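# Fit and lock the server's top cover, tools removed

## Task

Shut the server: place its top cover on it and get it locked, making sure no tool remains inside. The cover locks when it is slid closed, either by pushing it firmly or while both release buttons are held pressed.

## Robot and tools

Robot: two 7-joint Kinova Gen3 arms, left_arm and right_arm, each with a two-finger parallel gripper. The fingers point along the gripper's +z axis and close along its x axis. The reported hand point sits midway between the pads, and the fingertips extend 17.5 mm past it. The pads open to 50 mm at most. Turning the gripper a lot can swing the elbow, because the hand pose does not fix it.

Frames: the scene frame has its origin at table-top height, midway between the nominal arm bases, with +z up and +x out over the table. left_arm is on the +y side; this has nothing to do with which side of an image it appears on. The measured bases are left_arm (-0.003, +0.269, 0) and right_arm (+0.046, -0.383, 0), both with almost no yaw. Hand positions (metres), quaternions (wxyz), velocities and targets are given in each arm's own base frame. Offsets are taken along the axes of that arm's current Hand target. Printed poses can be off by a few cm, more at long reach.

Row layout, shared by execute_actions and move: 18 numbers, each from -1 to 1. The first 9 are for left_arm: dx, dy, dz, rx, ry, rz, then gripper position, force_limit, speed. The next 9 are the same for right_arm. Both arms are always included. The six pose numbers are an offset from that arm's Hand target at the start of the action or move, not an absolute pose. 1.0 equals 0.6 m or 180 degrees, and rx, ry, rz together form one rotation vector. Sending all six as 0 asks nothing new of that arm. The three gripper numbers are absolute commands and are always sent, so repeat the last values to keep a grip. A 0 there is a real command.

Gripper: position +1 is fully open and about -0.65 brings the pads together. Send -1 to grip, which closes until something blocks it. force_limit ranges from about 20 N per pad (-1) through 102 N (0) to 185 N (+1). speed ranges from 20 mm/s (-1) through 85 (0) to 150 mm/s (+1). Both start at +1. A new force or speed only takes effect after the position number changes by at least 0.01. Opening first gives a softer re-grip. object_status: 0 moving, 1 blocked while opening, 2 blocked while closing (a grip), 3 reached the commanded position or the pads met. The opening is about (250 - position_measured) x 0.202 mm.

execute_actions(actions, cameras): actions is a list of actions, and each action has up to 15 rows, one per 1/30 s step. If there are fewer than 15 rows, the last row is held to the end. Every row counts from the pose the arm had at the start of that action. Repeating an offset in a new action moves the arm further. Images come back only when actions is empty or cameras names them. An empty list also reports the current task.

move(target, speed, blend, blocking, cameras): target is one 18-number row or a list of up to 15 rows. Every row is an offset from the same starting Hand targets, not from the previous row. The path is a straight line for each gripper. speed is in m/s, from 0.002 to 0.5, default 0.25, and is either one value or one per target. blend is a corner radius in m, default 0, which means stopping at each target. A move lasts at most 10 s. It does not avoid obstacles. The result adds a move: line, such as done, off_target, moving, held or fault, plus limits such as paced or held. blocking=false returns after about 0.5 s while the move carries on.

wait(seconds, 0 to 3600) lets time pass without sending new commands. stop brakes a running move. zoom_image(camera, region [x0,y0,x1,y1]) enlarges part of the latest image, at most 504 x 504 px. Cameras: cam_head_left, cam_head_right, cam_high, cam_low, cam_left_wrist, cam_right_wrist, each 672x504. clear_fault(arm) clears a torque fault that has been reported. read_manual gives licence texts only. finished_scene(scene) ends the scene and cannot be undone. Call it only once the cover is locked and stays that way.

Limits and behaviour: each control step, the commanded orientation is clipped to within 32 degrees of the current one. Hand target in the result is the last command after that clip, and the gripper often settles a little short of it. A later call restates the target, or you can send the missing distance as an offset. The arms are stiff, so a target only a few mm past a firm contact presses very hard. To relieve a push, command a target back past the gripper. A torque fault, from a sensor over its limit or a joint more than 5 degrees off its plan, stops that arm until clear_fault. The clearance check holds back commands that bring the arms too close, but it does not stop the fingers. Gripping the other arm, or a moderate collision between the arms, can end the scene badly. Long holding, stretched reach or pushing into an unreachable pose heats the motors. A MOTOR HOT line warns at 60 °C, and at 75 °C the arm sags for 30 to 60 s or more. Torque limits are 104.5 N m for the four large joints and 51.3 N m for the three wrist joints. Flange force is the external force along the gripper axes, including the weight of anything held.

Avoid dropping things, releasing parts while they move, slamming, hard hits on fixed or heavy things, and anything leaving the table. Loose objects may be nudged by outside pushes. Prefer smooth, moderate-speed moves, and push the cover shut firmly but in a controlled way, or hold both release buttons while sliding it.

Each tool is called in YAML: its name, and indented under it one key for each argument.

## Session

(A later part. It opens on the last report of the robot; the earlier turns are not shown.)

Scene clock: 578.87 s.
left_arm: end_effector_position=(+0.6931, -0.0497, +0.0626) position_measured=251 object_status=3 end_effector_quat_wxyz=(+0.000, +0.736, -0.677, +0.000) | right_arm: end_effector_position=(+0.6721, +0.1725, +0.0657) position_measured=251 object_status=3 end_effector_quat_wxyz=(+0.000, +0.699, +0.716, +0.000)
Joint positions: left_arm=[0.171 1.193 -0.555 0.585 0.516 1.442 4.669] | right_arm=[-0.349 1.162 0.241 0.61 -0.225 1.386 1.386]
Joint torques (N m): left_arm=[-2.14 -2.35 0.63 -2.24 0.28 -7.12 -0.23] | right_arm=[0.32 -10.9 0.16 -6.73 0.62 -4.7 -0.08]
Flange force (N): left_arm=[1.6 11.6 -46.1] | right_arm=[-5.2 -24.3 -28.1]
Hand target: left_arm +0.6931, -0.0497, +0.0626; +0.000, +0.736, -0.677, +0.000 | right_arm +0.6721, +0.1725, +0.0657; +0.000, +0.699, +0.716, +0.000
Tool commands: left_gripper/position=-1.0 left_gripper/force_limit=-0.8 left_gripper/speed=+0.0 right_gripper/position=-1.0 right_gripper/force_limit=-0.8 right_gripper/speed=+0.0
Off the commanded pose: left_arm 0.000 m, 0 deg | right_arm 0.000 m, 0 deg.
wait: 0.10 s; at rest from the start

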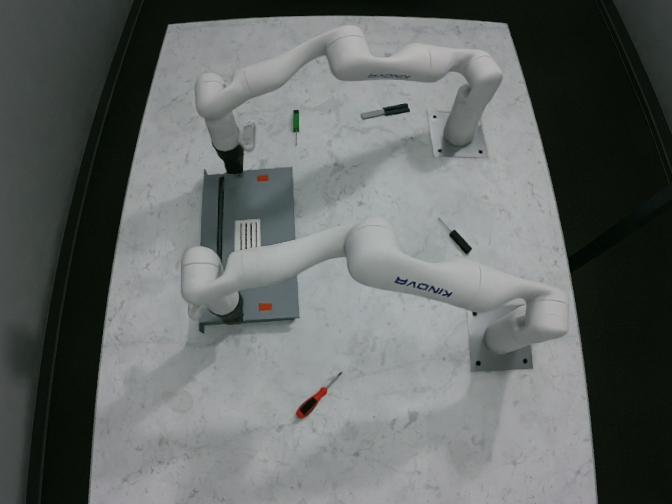

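move:
  target: [0,0,0,0,0,0,-1,-0.8,0,0,-0.01,0,0,0,0,-1,-0.8,0]
  speed: 0.015
  cameras: ["cam_high","cam_left_wrist"]

zoom_image:
  camera: "cam_high"
  region: [195, 160, 255, 220]

Scene clock: 590.97 s.
left_arm: end_effector_position=(+0.6931, -0.0497, +0.0626) position_measured=251 object_status=3 end_effector_quat_wxyz=(+0.000, +0.736, -0.677, +0.000) | right_arm: end_effector_position=(+0.6661, +0.1724, +0.0657) position_measured=251 object_status=3 end_effector_quat_wxyz=(+0.000, +0.699, +0.716, +0.000)
Joint positions: left_arm=[0.171 1.193 -0.555 0.585 0.516 1.443 4.669] | right_arm=[-0.356 1.14 0.241 0.661 -0.224 1.358 1.389]
Joint torques (N m): left_arm=[-2.2 -2.28 0.58 -2.3 0.31 -7.15 -0.21] | right_arm=[-1.84 -12.61 -1.34 -1.46 -0.22 2.49 -0.22]
Flange force (N): left_arm=[1.5 12.4 -46.1] | right_arm=[-3.5 -2.1 -18.8]
Hand target: left_arm +0.6931, -0.0497, +0.0626; +0.000, +0.736, -0.677, +0.000 | right_arm +0.6661, +0.1724, +0.0657; +0.000, +0.699, +0.716, +0.000
Off the commanded pose: left_arm 0.000 m, 0 deg | right_arm 0.000 m, 0 deg.
move: done

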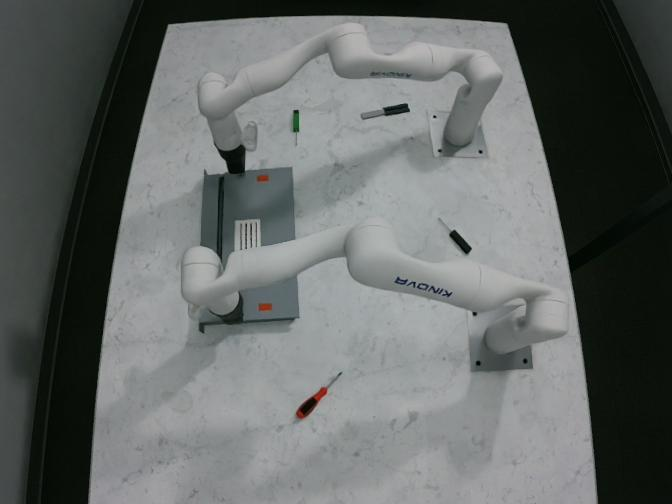

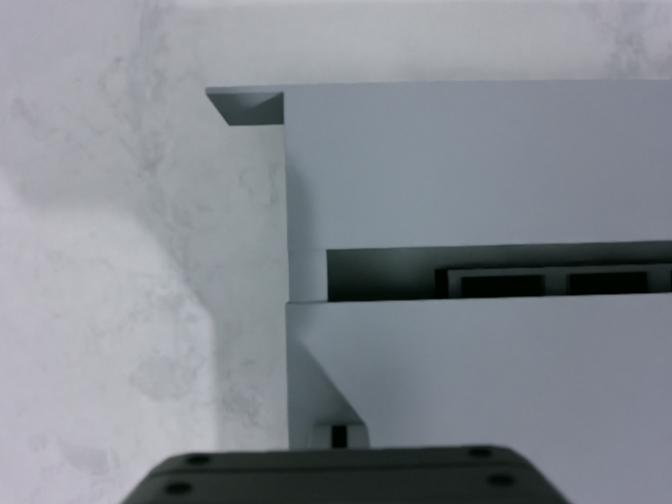

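Scaled by 8.400.

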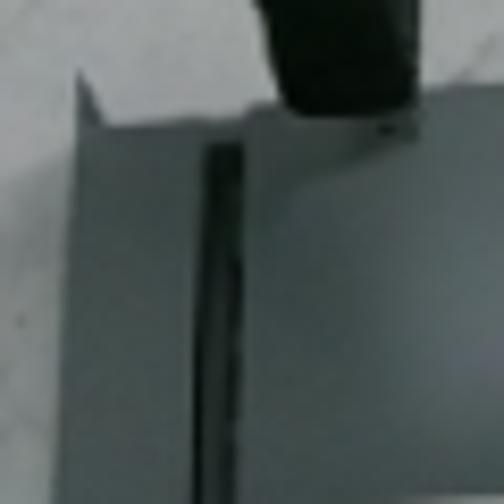

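move:
  target:
    - [0,0,-0.025,0,0,0,-1,-0.8,0,0,0,-0.025,0,0,0,-1,-0.8,0]
    - [-0.05,0.073,-0.025,0,0,0,-1,-0.8,0,-0.05,-0.0528,-0.025,0,0,0,-1,-0.8,0]
    - [-0.05,0.073,0.016,0,0,0,-1,-0.8,0,-0.05,-0.0528,0.0212,0,0,0,-1,-0.8,0]
    - [-0.028,0.073,0.016,0,0,0,-1,-0.8,0,-0.0283,-0.0528,0.0212,0,0,0,-1,-0.8,0]
  speed: [0.08,0.1,0.08,0.015]
  blend: [0.002,0.002,0.001,0]
  cameras: ["cam_left_wrist","cam_right_wrist"]

Scene clock: 617.90 s.
left_arm: end_effector_position=(+0.6480, -0.0361, +0.0531) position_measured=251 object_status=3 end_effector_quat_wxyz=(+0.000, +0.736, -0.677, -0.001) | right_arm: end_effector_position=(+0.6350, +0.1542, +0.0530) position_measured=251 object_status=3 end_effector_quat_wxyz=(+0.000, +0.699, +0.715, +0.000)
Joint positions: left_arm=[0.231 1.071 -0.569 0.931 0.518 1.259 4.557] | right_arm=[-0.366 1.043 0.237 0.925 -0.219 1.195 1.43]
Joint torques (N m): left_arm=[22.51 -26.88 16.55 -12.85 12.88 0.22 0.18] | right_arm=[-19.25 -25.96 -14.49 -14.67 -9.47 -2.93 -0.54]
Flange force (N): left_arm=[-35.4 0.2 -6.8] | right_arm=[-33.4 -11.4 -5.4]
Hand target: left_arm +0.6480, -0.0366, +0.0531; +0.000, +0.736, -0.677, +0.000 | right_arm +0.6349, +0.1546, +0.0530; +0.000, +0.699, +0.716, +0.000
Off the commanded pose: left_arm 0.001 m, 0 deg | right_arm 0.000 m, 0 deg.
move: done

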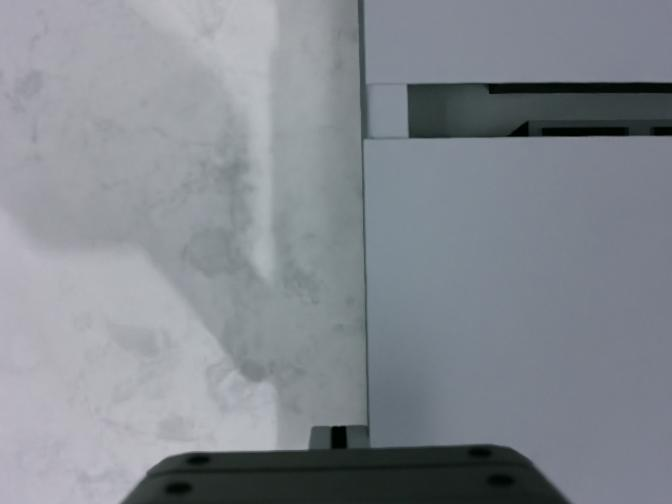

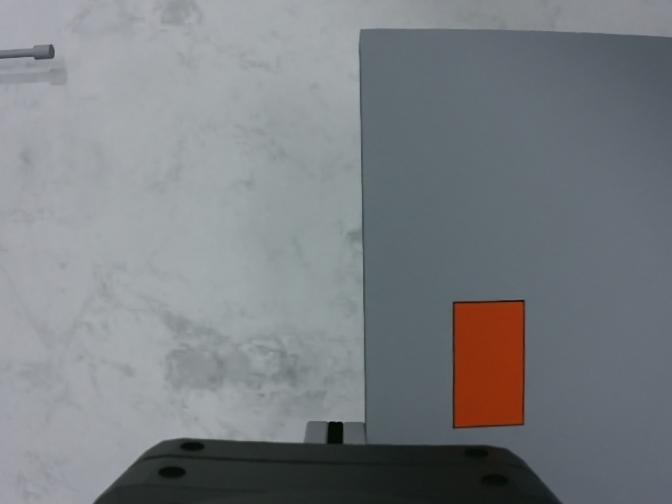

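move:
  target:
    - [0,0,-0.025,0,0,0,-1,-0.8,0,0,0,-0.025,0,0,0,-1,-0.8,0]
    - [0,0,-0.025,0,0,0.0015,-1,-0.8,0,0,-0.0045,-0.025,0,0,0.0015,-1,-0.8,0]
  speed: 0.03
  cameras: ["cam_left_wrist","cam_right_wrist","cam_high","cam_low"]

zoom_image:
  camera: "cam_high"
  region: [195, 155, 255, 235]

zoom_image:
  camera: "cam_low"
  region: [140, 270, 470, 390]

Scene clock: 627.87 s.
left_arm: end_effector_position=(+0.6480, -0.0365, +0.0681) position_measured=251 object_status=3 end_effector_quat_wxyz=(+0.000, +0.734, -0.679, +0.000) | right_arm: end_effector_position=(+0.6322, +0.1546, +0.0681) position_measured=251 object_status=3 end_effector_quat_wxyz=(+0.000, +0.700, +0.714, +0.000)
Joint positions: left_arm=[0.23 1.054 -0.572 0.916 0.511 1.289 4.558] | right_arm=[-0.369 1.019 0.24 0.926 -0.217 1.218 1.424]
Joint torques (N m): left_arm=[26.3 -32.05 18.64 -13.5 14.41 2.54 0.16] | right_arm=[-20.42 -30.96 -14.89 -14.73 -9.99 -0.18 -0.44]
Flange force (N): left_arm=[-40.2 -6.6 3.0] | right_arm=[-33.9 -5.2 6.1]
Hand target: left_arm +0.6480, -0.0366, +0.0680; +0.000, +0.734, -0.679, +0.000 | right_arm +0.6322, +0.1546, +0.0680; +0.000, +0.700, +0.714, +0.000
Off the commanded pose: left_arm 0.000 m, 0 deg | right_arm 0.000 m, 0 deg.
move: done
Images, in order (width x height): cam_high 672x504, cam_low 672x504, cam_left_wrist 672x504, cam_right_wrist 672x504.

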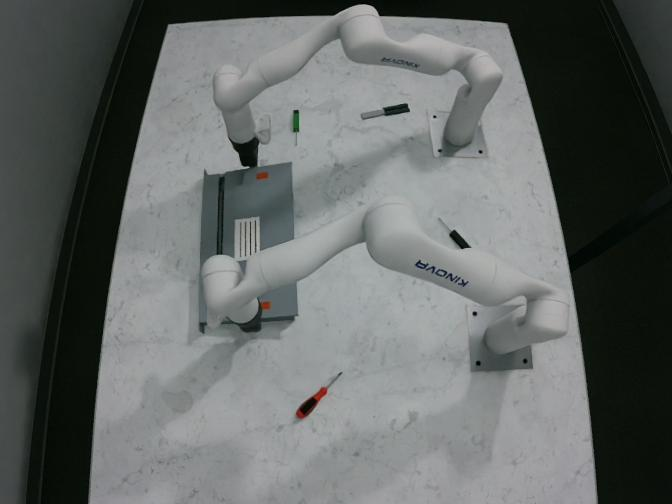

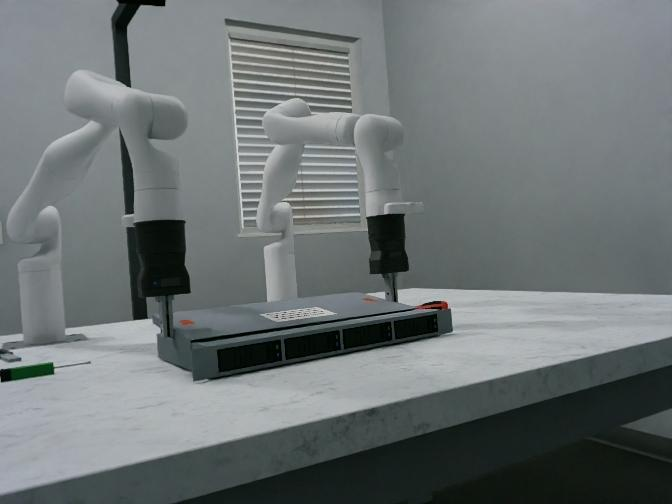

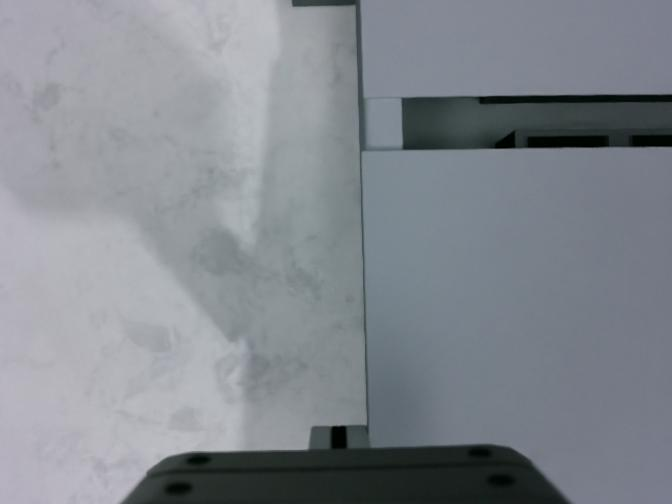

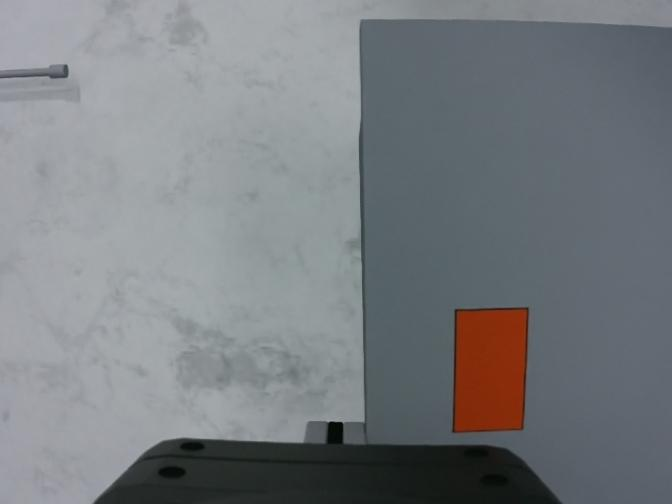

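Scaled by 6.300.

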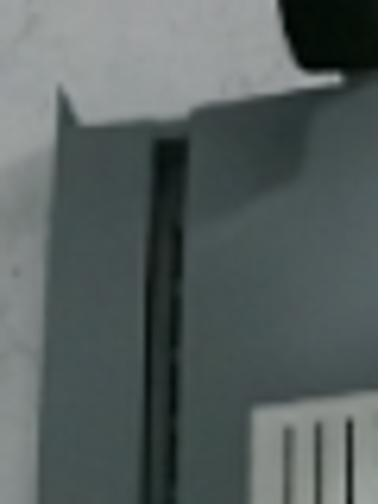

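Scaled by 1.527.

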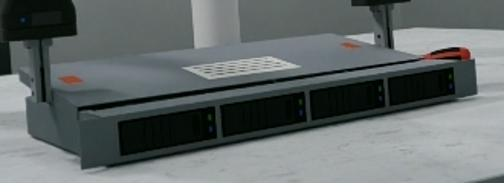

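move:
  target:
    - [0,-0.0045,0,0,0,0.003,-1,-0.8,0,0,0,0,0,0,0.003,-1,-0.8,0]
    - [0,-0.0045,0.0215,0,0,0.003,-1,-0.8,0,0,0,0.0215,0,0,0.003,-1,-0.8,0]
  speed: 0.02
  cameras: ["cam_left_wrist","cam_right_wrist","cam_high"]

zoom_image:
  camera: "cam_high"
  region: [195, 155, 255, 235]

Scene clock: 644.87 s.
left_arm: end_effector_position=(+0.6507, -0.0363, +0.0552) position_measured=251 object_status=3 end_effector_quat_wxyz=(+0.000, +0.731, -0.682, +0.000) | right_arm: end_effector_position=(+0.6322, +0.1546, +0.0552) position_measured=251 object_status=3 end_effector_quat_wxyz=(+0.000, +0.704, +0.711, +0.000)
Joint positions: left_arm=[0.227 1.075 -0.566 0.912 0.516 1.271 4.548] | right_arm=[-0.37 1.033 0.239 0.939 -0.221 1.191 1.418]
Joint torques (N m): left_arm=[27.29 -18.63 21.24 -8.79 13.96 2.54 -0.62] | right_arm=[-21.77 -18.14 -17.15 -9.82 -10.43 -1.24 -0.46]
Flange force (N): left_arm=[-40.8 -4.0 -17.7] | right_arm=[-36.2 -5.1 -15.8]
Hand target: left_arm +0.6507, -0.0364, +0.0552; +0.000, +0.731, -0.682, +0.000 | right_arm +0.6322, +0.1546, +0.0552; +0.000, +0.704, +0.711, +0.000
Off the commanded pose: left_arm 0.000 m, 0 deg | right_arm 0.000 m, 0 deg.
move: done
Images, in order (width x height): cam_high 672x504, cam_left_wrist 672x504, cam_right_wrist 672x504.

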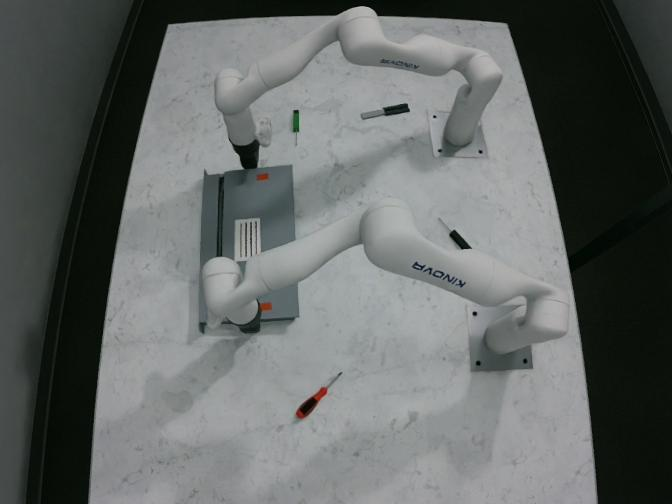

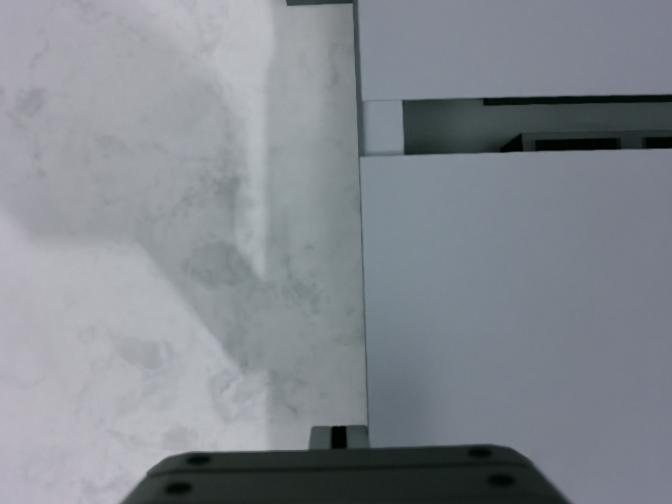

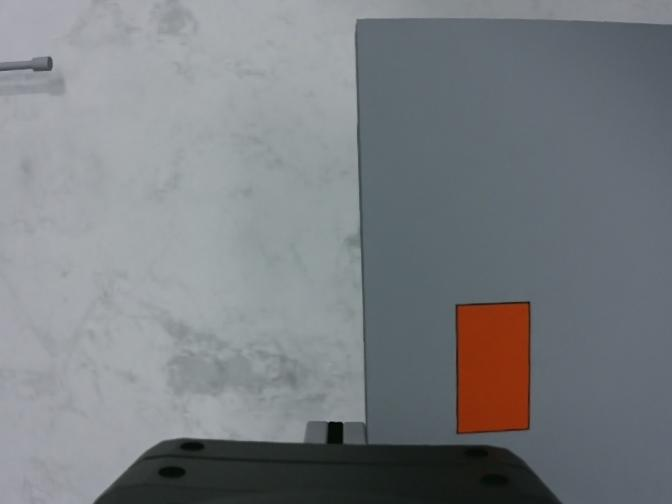

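Scaled by 6.300.

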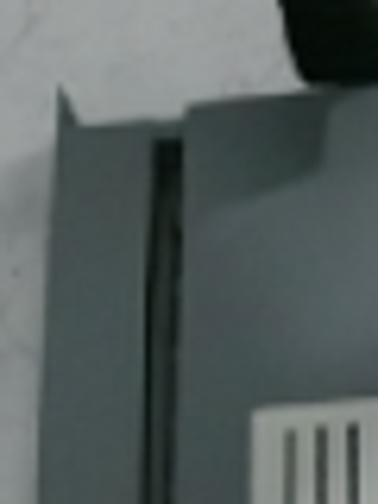

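move:
  target: [0,-0.0035,0,0,0,0.0022,-1,-0.8,0,0,-0.0015,0,0,0,0.0022,-1,-0.8,0]
  speed: 0.015
  cameras: ["cam_left_wrist","cam_right_wrist","cam_high"]

zoom_image:
  camera: "cam_high"
  region: [195, 155, 255, 235]

Scene clock: 655.50 s.
left_arm: end_effector_position=(+0.6527, -0.0362, +0.0551) position_measured=251 object_status=3 end_effector_quat_wxyz=(+0.000, +0.729, -0.685, +0.000) | right_arm: end_effector_position=(+0.6313, +0.1546, +0.0551) position_measured=251 object_status=3 end_effector_quat_wxyz=(+0.000, +0.706, +0.708, +0.000)
Joint positions: left_arm=[0.223 1.08 -0.565 0.9 0.515 1.277 4.545] | right_arm=[-0.372 1.031 0.241 0.944 -0.222 1.188 1.412]
Joint torques (N m): left_arm=[27.04 -25.9 20 -16.49 15.5 -3.04 -0.62] | right_arm=[-22.92 -24.53 -17.59 -8.13 -10.63 3.66 -0.28]
Flange force (N): left_arm=[-41.8 9.1 -13.2] | right_arm=[-34.8 7.4 -0.4]
Hand target: left_arm +0.6528, -0.0362, +0.0552; +0.000, +0.729, -0.685, +0.000 | right_arm +0.6313, +0.1546, +0.0551; +0.000, +0.706, +0.708, +0.000
Off the commanded pose: left_arm 0.000 m, 0 deg | right_arm 0.000 m, 0 deg.
move: done
Images, in order (width x height): cam_high 672x504, cam_left_wrist 672x504, cam_right_wrist 672x504.

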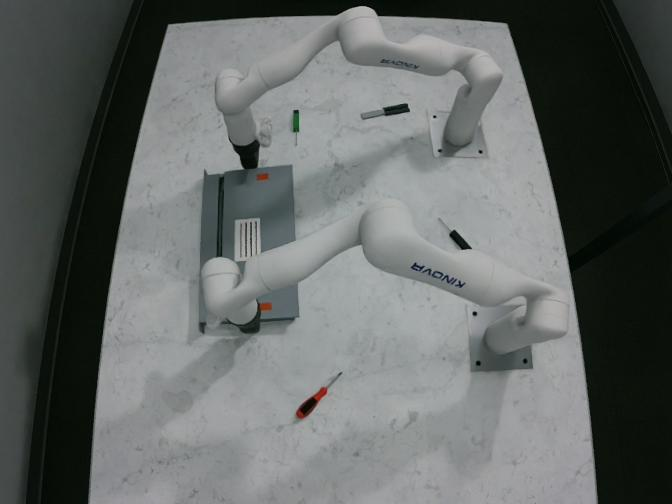

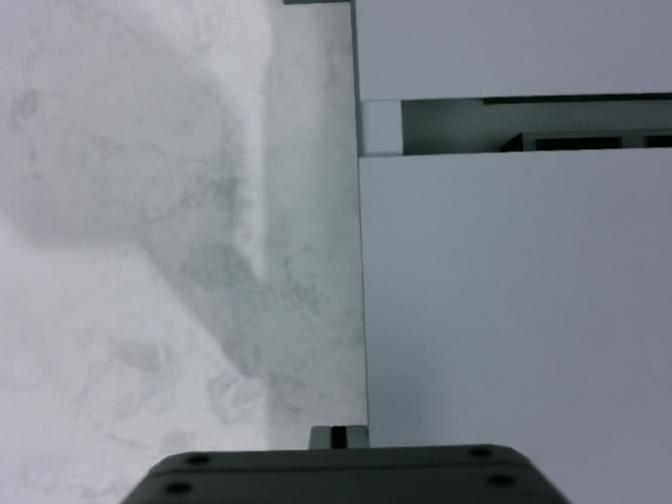

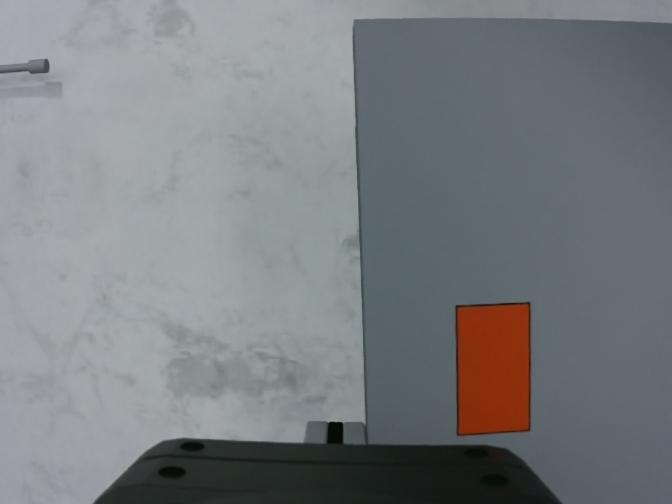

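Scaled by 6.300.

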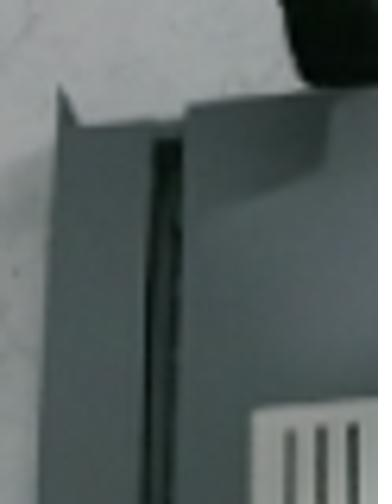

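move:
  target:
    - [0,0,-0.006,0,0,0,-1,-0.8,0,0,0,-0.006,0,0,0,-1,-0.8,0]
    - [0,0.003,-0.006,0,0,0,-1,-0.8,0,0,-0.005,-0.006,0,0,0,-1,-0.8,0]
  speed: 0.02
  cameras: ["cam_left_wrist","cam_high","cam_low"]

zoom_image:
  camera: "cam_high"
  region: [195, 155, 255, 235]

zoom_image:
  camera: "cam_low"
  region: [140, 270, 470, 390]

Scene clock: 672.27 s.
left_arm: end_effector_position=(+0.6510, -0.0363, +0.0588) position_measured=251 object_status=3 end_effector_quat_wxyz=(+0.000, +0.729, -0.685, +0.000) | right_arm: end_effector_position=(+0.6283, +0.1545, +0.0588) position_measured=251 object_status=3 end_effector_quat_wxyz=(+0.000, +0.706, +0.708, +0.000)
Joint positions: left_arm=[0.225 1.071 -0.566 0.907 0.513 1.278 4.544] | right_arm=[-0.375 1.019 0.241 0.958 -0.221 1.186 1.412]
Joint torques (N m): left_arm=[28.84 -32.03 20.36 -11.36 13.91 5.83 -0.81] | right_arm=[-22.47 -29.98 -16.83 -12.35 -10.68 2.08 -0.4]
Flange force (N): left_arm=[-41.7 -13.6 6.4] | right_arm=[-35.8 1.8 6.8]
Hand target: left_arm +0.6510, -0.0363, +0.0588; +0.000, +0.729, -0.685, +0.000 | right_arm +0.6283, +0.1546, +0.0587; +0.000, +0.706, +0.708, +0.000
Off the commanded pose: left_arm 0.000 m, 0 deg | right_arm 0.000 m, 0 deg.
move: done
Images, in order (width x height): cam_high 672x504, cam_low 672x504, cam_left_wrist 672x504.

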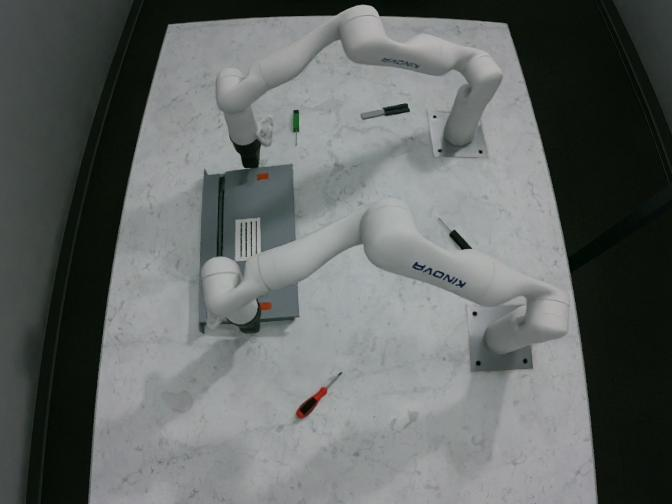

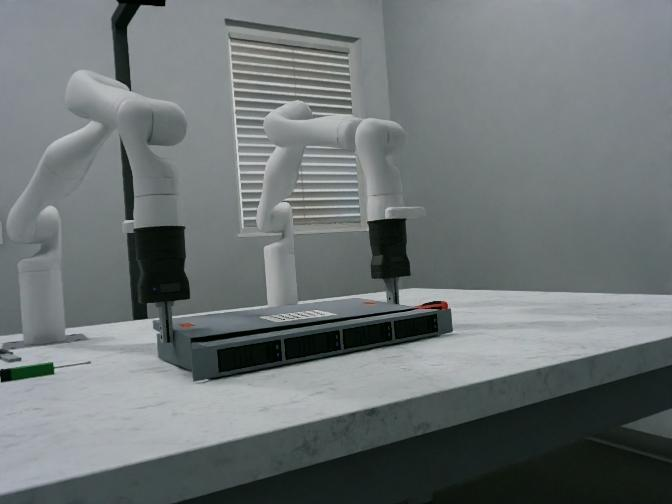

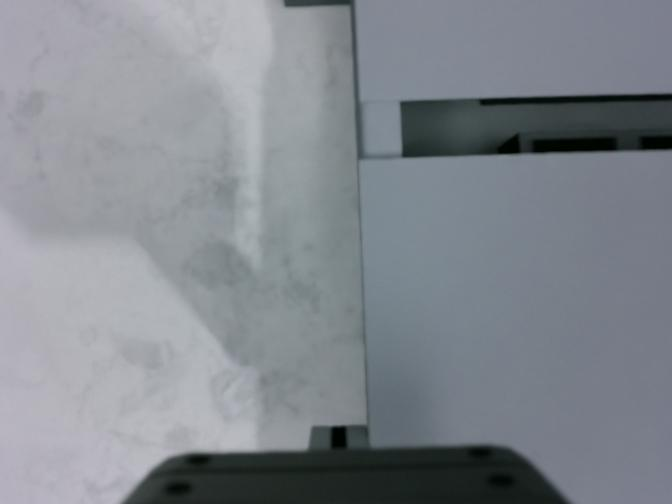

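Scaled by 6.300.

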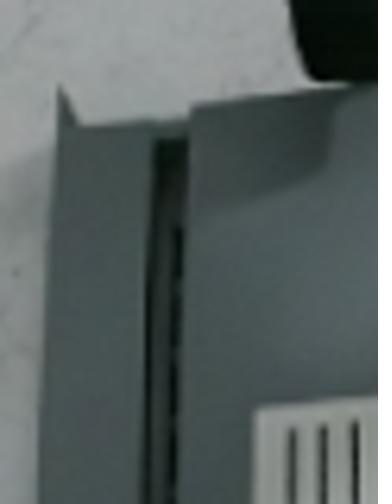

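Scaled by 1.527.

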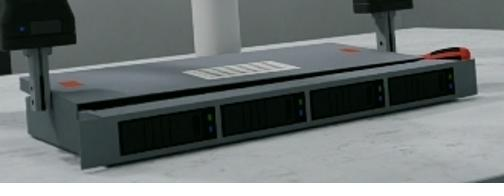

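move:
  target:
    - [0,0,0,0,0,0.0012,-1,-0.8,0,0,-0.003,0,0,0,0.0012,-1,-0.8,0]
    - [0,0,0.0055,0,0,0.0012,-1,-0.8,0,0,-0.003,0.0055,0,0,0.0012,-1,-0.8,0]
  speed: 0.02

move:
  target: [0,-0.0017,0,0,0,0,-1,-0.8,0,0,0.0017,0,0,0,0,-1,-0.8,0]
  speed: 0.015

move:
  target: [0,-0.0017,0,0,0,0,-1,-0.8,0,0,0.0017,0,0,0,0,-1,-0.8,0]
  speed: 0.015
  cameras: ["cam_left_wrist","cam_high","cam_right_wrist"]

zoom_image:
  camera: "cam_high"
  region: [195, 155, 255, 235]

Scene clock: 685.90 s.
left_arm: end_effector_position=(+0.6510, -0.0363, +0.0556) position_measured=251 object_status=3 end_effector_quat_wxyz=(+0.000, +0.728, -0.686, +0.000) | right_arm: end_effector_position=(+0.6265, +0.1545, +0.0555) position_measured=251 object_status=3 end_effector_quat_wxyz=(+0.000, +0.707, +0.707, +0.000)
Joint positions: left_arm=[0.225 1.074 -0.564 0.91 0.514 1.272 4.539] | right_arm=[-0.376 1.018 0.241 0.972 -0.222 1.174 1.409]
Joint velocities: left_arm=[within noise] | right_arm=[0 0.006 -0.001 0.002 0.001 -0.003 0.001]
Joint torques (N m): left_arm=[27.8 -25.97 20.57 -13.98 15.01 -0.04 -0.73] | right_arm=[-22.22 -18.9 -17.66 -9.65 -10.65 -0.39 -0.42]
Flange force (N): left_arm=[-42.0 1.4 -9.8] | right_arm=[-36.8 -3.2 -13.5]
Hand target: left_arm +0.6510, -0.0363, +0.0555; +0.000, +0.728, -0.686, +0.000 | right_arm +0.6265, +0.1545, +0.0555; +0.000, +0.707, +0.707, +0.000
Off the commanded pose: left_arm 0.000 m, 0 deg | right_arm 0.000 m, 0 deg.
move: done

Scene clock: 686.40 s.
left_arm: end_effector_position=(+0.6520, -0.0363, +0.0554) position_measured=251 object_status=3 end_effector_quat_wxyz=(+0.000, +0.728, -0.686, +0.000) | right_arm: end_effector_position=(+0.6274, +0.1546, +0.0554) position_measured=251 object_status=3 end_effector_quat_wxyz=(+0.000, +0.707, +0.707, +0.000)
Joint positions: left_arm=[0.224 1.077 -0.564 0.904 0.514 1.275 4.54] | right_arm=[-0.376 1.021 0.241 0.966 -0.222 1.177 1.409]
Joint torques (N m): left_arm=[27.8 -26.64 20.51 -16.27 15.5 -2.26 -0.64] | right_arm=[-22.37 -20.82 -17.34 -14.67 -11.02 -4.56 -0.54]
Flange force (N): left_arm=[-42.7 7.3 -11.3] | right_arm=[-39.9 -14.2 -15.2]
Hand target: left_arm +0.6520, -0.0363, +0.0555; +0.000, +0.728, -0.686, +0.000 | right_arm +0.6275, +0.1546, +0.0554; +0.000, +0.707, +0.707, +0.000
Off the commanded pose: left_arm 0.000 m, 0 deg | right_arm 0.000 m, 0 deg.
move: done

Scene clock: 686.90 s.
left_arm: end_effector_position=(+0.6530, -0.0362, +0.0554) position_measured=251 object_status=3 end_effector_quat_wxyz=(+0.000, +0.728, -0.686, +0.000) | right_arm: end_effector_position=(+0.6285, +0.1546, +0.0554) position_measured=251 object_status=3 end_effector_quat_wxyz=(+0.000, +0.707, +0.707, +0.000)
Joint positions: left_arm=[0.222 1.08 -0.564 0.898 0.514 1.278 4.542] | right_arm=[-0.375 1.024 0.241 0.96 -0.222 1.18 1.409]
Joint torques (N m): left_arm=[27.62 -28.69 20.02 -18.62 15.99 -4.25 -0.61] | right_arm=[-21.4 -24.85 -16.15 -17.7 -10.68 -6.05 -0.6]
Flange force (N): left_arm=[-42.9 11.1 -10.6] | right_arm=[-39.3 -17.9 -10.6]
Hand target: left_arm +0.6530, -0.0362, +0.0555; +0.000, +0.728, -0.686, +0.000 | right_arm +0.6285, +0.1545, +0.0554; +0.000, +0.707, +0.707, +0.000
Off the commanded pose: left_arm 0.000 m, 0 deg | right_arm 0.000 m, 0 deg.
move: done
Images, in order (width x height): cam_high 672x504, cam_left_wrist 672x504, cam_right_wrist 672x504.

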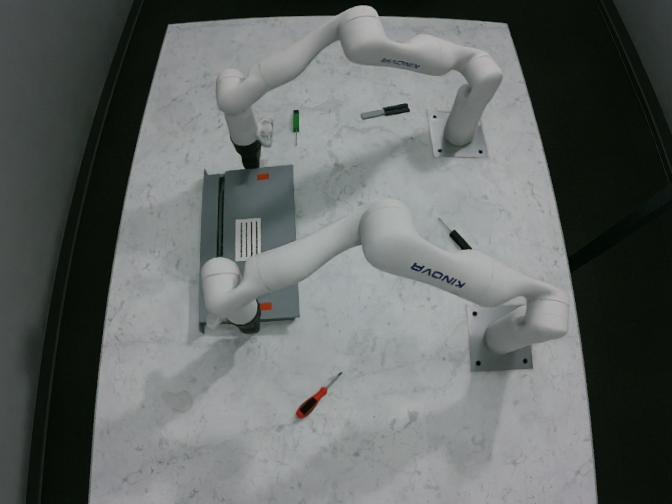

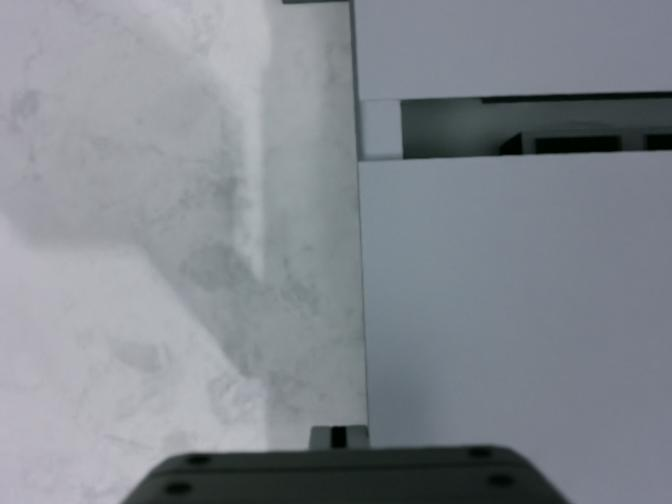

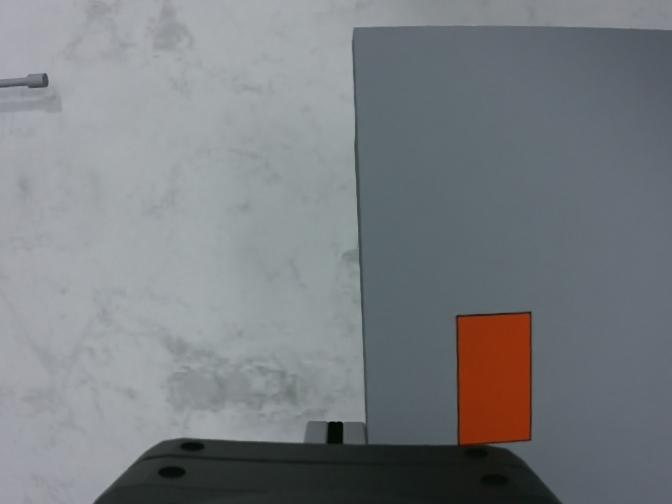

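Scaled by 6.300.

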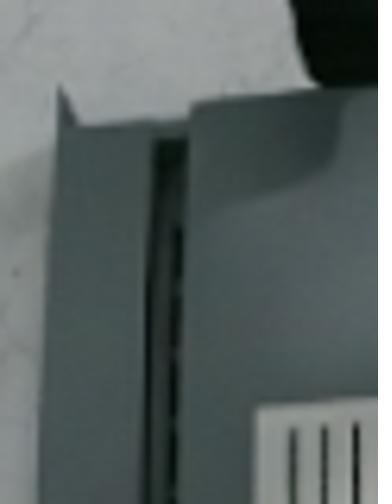

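move:
  target:
    - [0,0,-0.012,0,0,0,-1,-0.8,0,0,0,-0.012,0,0,0,-1,-0.8,0]
    - [-0.0027,0,-0.012,0,0,0,-1,-0.8,0,0.0027,0,-0.012,0,0,0,-1,-0.8,0]
  speed: 0.02
  cameras: ["cam_left_wrist","cam_high","cam_right_wrist","cam_low"]

zoom_image:
  camera: "cam_low"
  region: [140, 300, 260, 390]

zoom_image:
  camera: "cam_left_wrist"
  region: [320, 60, 440, 210]

zoom_image:
  camera: "cam_right_wrist"
  region: [320, 0, 420, 200]

Scene clock: 708.47 s.
left_arm: end_effector_position=(+0.6530, -0.0347, +0.0627) position_measured=251 object_status=3 end_effector_quat_wxyz=(+0.000, +0.728, -0.686, +0.000) | right_arm: end_effector_position=(+0.6286, +0.1560, +0.0627) position_measured=251 object_status=3 end_effector_quat_wxyz=(+0.000, +0.707, +0.707, +0.000)
Joint positions: left_arm=[0.22 1.071 -0.566 0.892 0.511 1.292 4.542] | right_arm=[-0.377 1.017 0.243 0.951 -0.221 1.196 1.405]
Joint torques (N m): left_arm=[25.22 -31.44 17.46 -12.59 12.81 2.89 -0.76] | right_arm=[-25.04 -32.14 -18.3 -17.76 -12.3 -2.33 -0.39]
Flange force (N): left_arm=[-36.7 -8.4 2.8] | right_arm=[-42.3 -7.5 4.9]
Hand target: left_arm +0.6530, -0.0346, +0.0627; +0.000, +0.728, -0.686, +0.000 | right_arm +0.6285, +0.1562, +0.0626; +0.000, +0.707, +0.707, +0.000
Off the commanded pose: left_arm 0.000 m, 0 deg | right_arm 0.000 m, 0 deg.
move: done
Images, in order (width x height): cam_high 672x504, cam_low 672x504, cam_left_wrist 672x504, cam_right_wrist 672x504.

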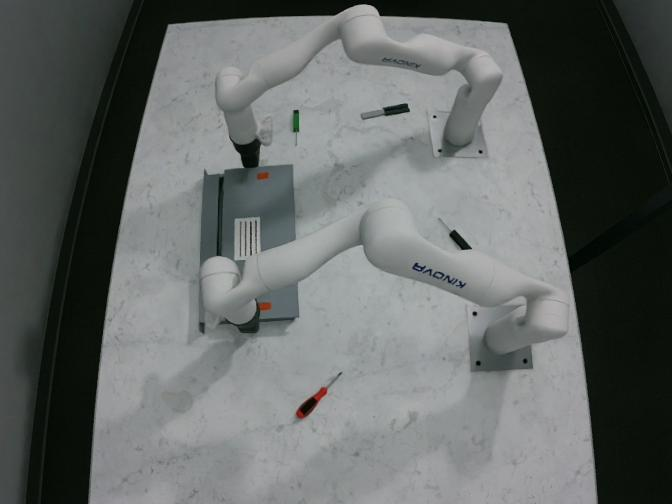

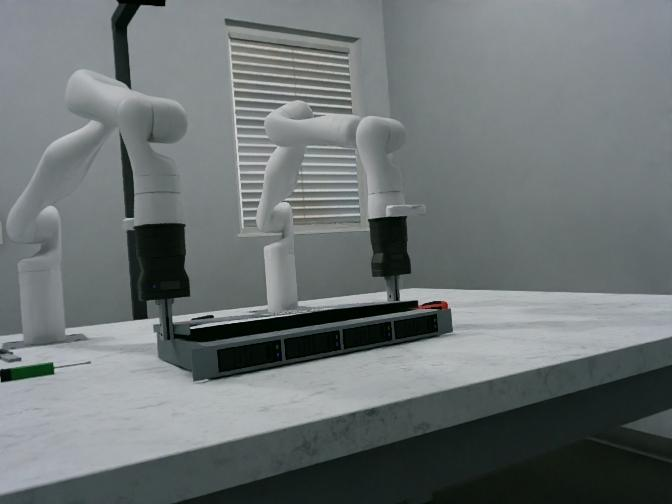

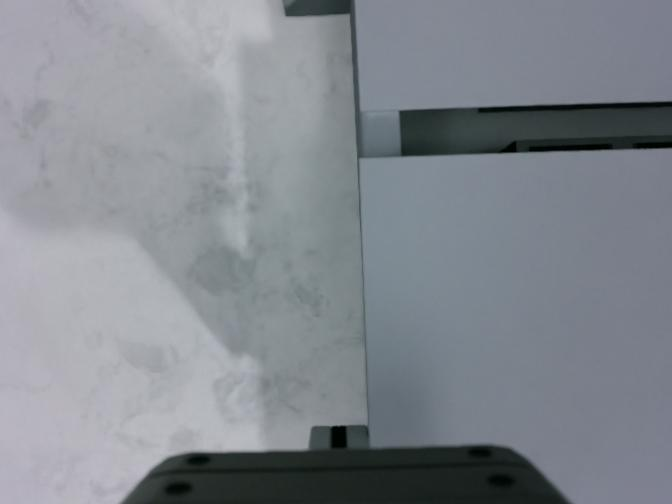

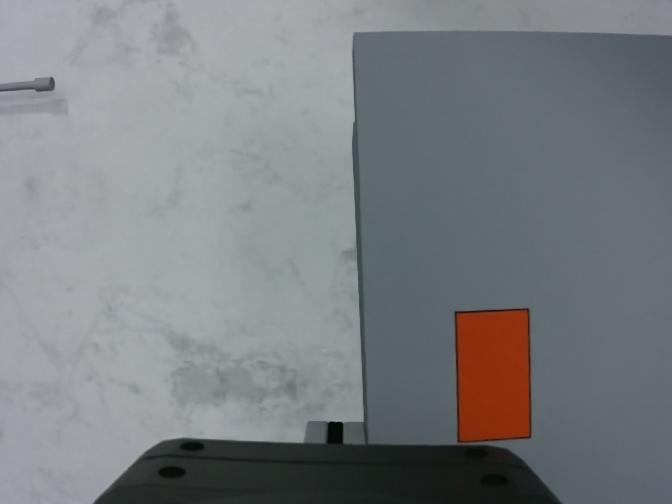

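Scaled by 4.200.

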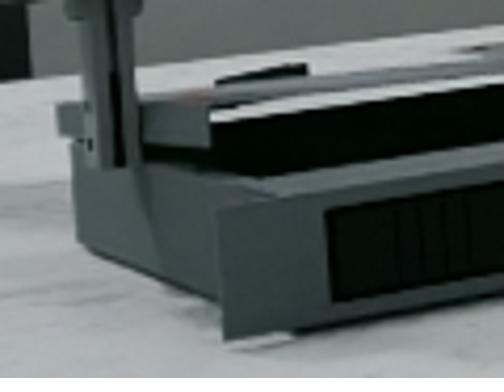

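Scaled by 3.360.

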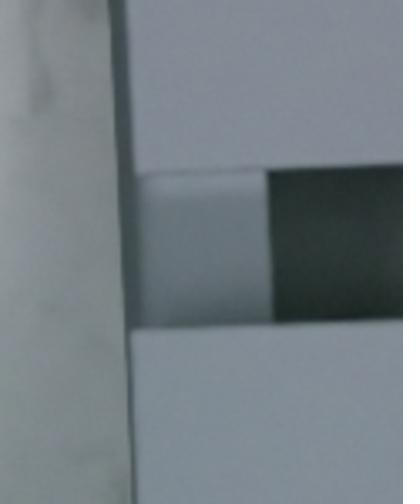

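Scaled by 2.520.

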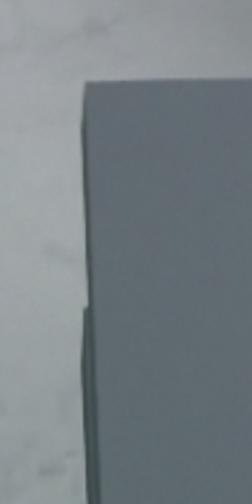

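move:
  target:
    - [0.0012,0,0,0,0,0,-1,-0.8,0,-0.0012,0,0,0,0,0,-1,-0.8,0]
    - [0.0012,0,0.0155,0,0,0,-1,-0.8,0,-0.0012,0,0.0155,0,0,0,-1,-0.8,0]
  speed: 0.02
  cameras: ["cam_left_wrist","cam_high","cam_right_wrist","cam_low"]

zoom_image:
  camera: "cam_low"
  region: [140, 300, 260, 390]

zoom_image:
  camera: "cam_high"
  region: [195, 155, 255, 235]

Scene clock: 725.87 s.
left_arm: end_effector_position=(+0.6530, -0.0353, +0.0535) position_measured=251 object_status=3 end_effector_quat_wxyz=(+0.000, +0.728, -0.686, +0.000) | right_arm: end_effector_position=(+0.6286, +0.1554, +0.0535) position_measured=251 object_status=3 end_effector_quat_wxyz=(+0.000, +0.707, +0.707, +0.000)
Joint positions: left_arm=[0.221 1.082 -0.563 0.901 0.515 1.274 4.54] | right_arm=[-0.376 1.027 0.241 0.961 -0.223 1.177 1.408]
Joint torques (N m): left_arm=[24.81 -22.53 18.69 -12.38 13.44 -0.52 -0.61] | right_arm=[-25.51 -17.76 -20.27 -11.29 -12.33 -2.35 -0.54]
Flange force (N): left_arm=[-37.6 3.0 -14.7] | right_arm=[-43.0 -6.6 -18.1]
Hand target: left_arm +0.6530, -0.0353, +0.0533; +0.000, +0.728, -0.686, +0.000 | right_arm +0.6285, +0.1555, +0.0533; +0.000, +0.707, +0.707, +0.000
Off the commanded pose: left_arm 0.000 m, 0 deg | right_arm 0.000 m, 0 deg.
move: done
Images, in order (width x height): cam_high 672x504, cam_low 672x504, cam_left_wrist 672x504, cam_right_wrist 672x504.

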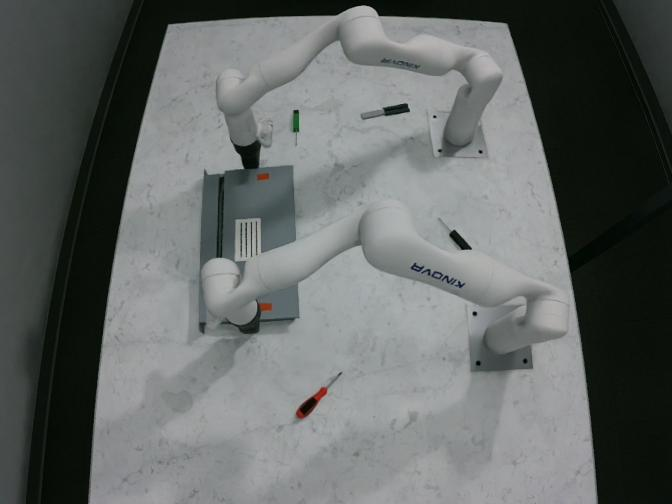

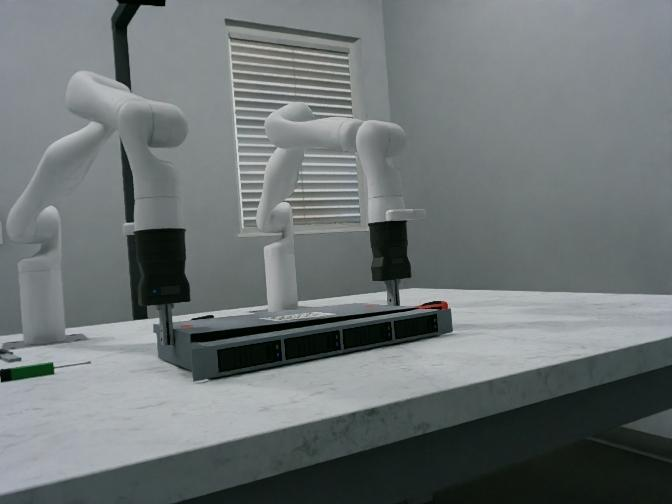

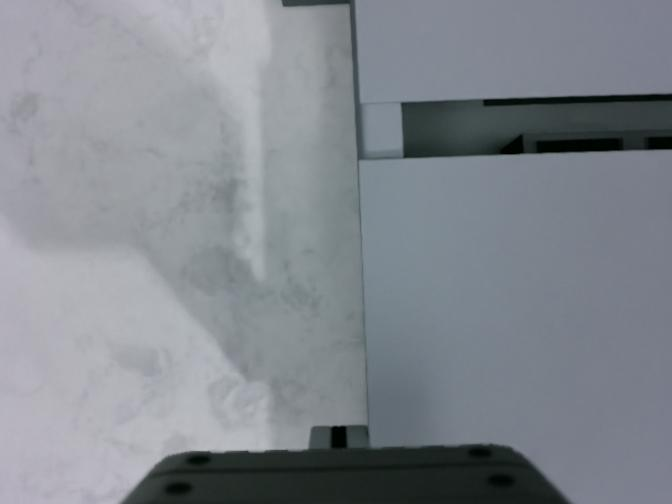

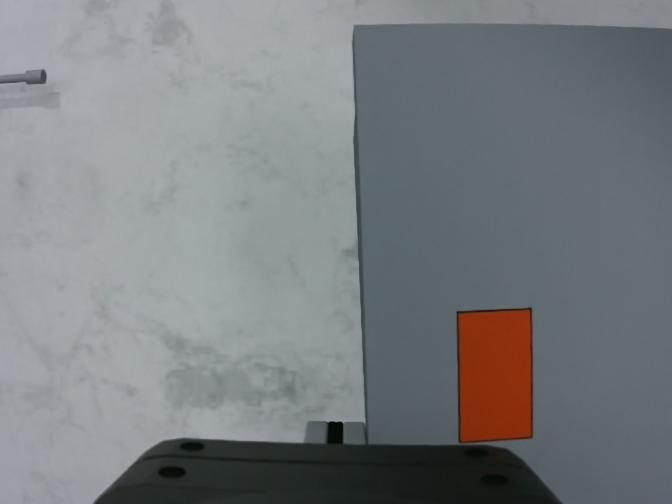

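Scaled by 4.200.

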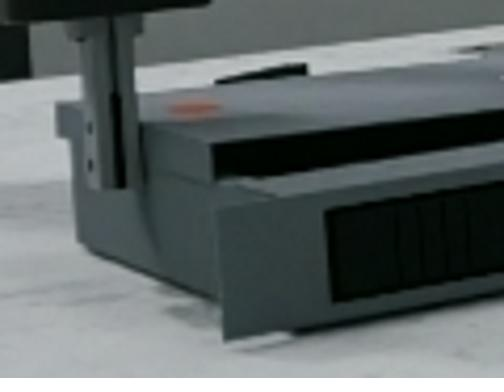

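Scaled by 6.300.

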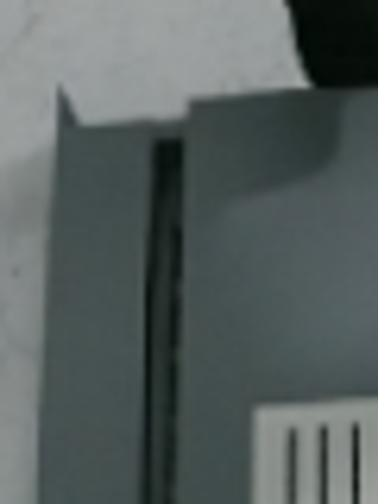

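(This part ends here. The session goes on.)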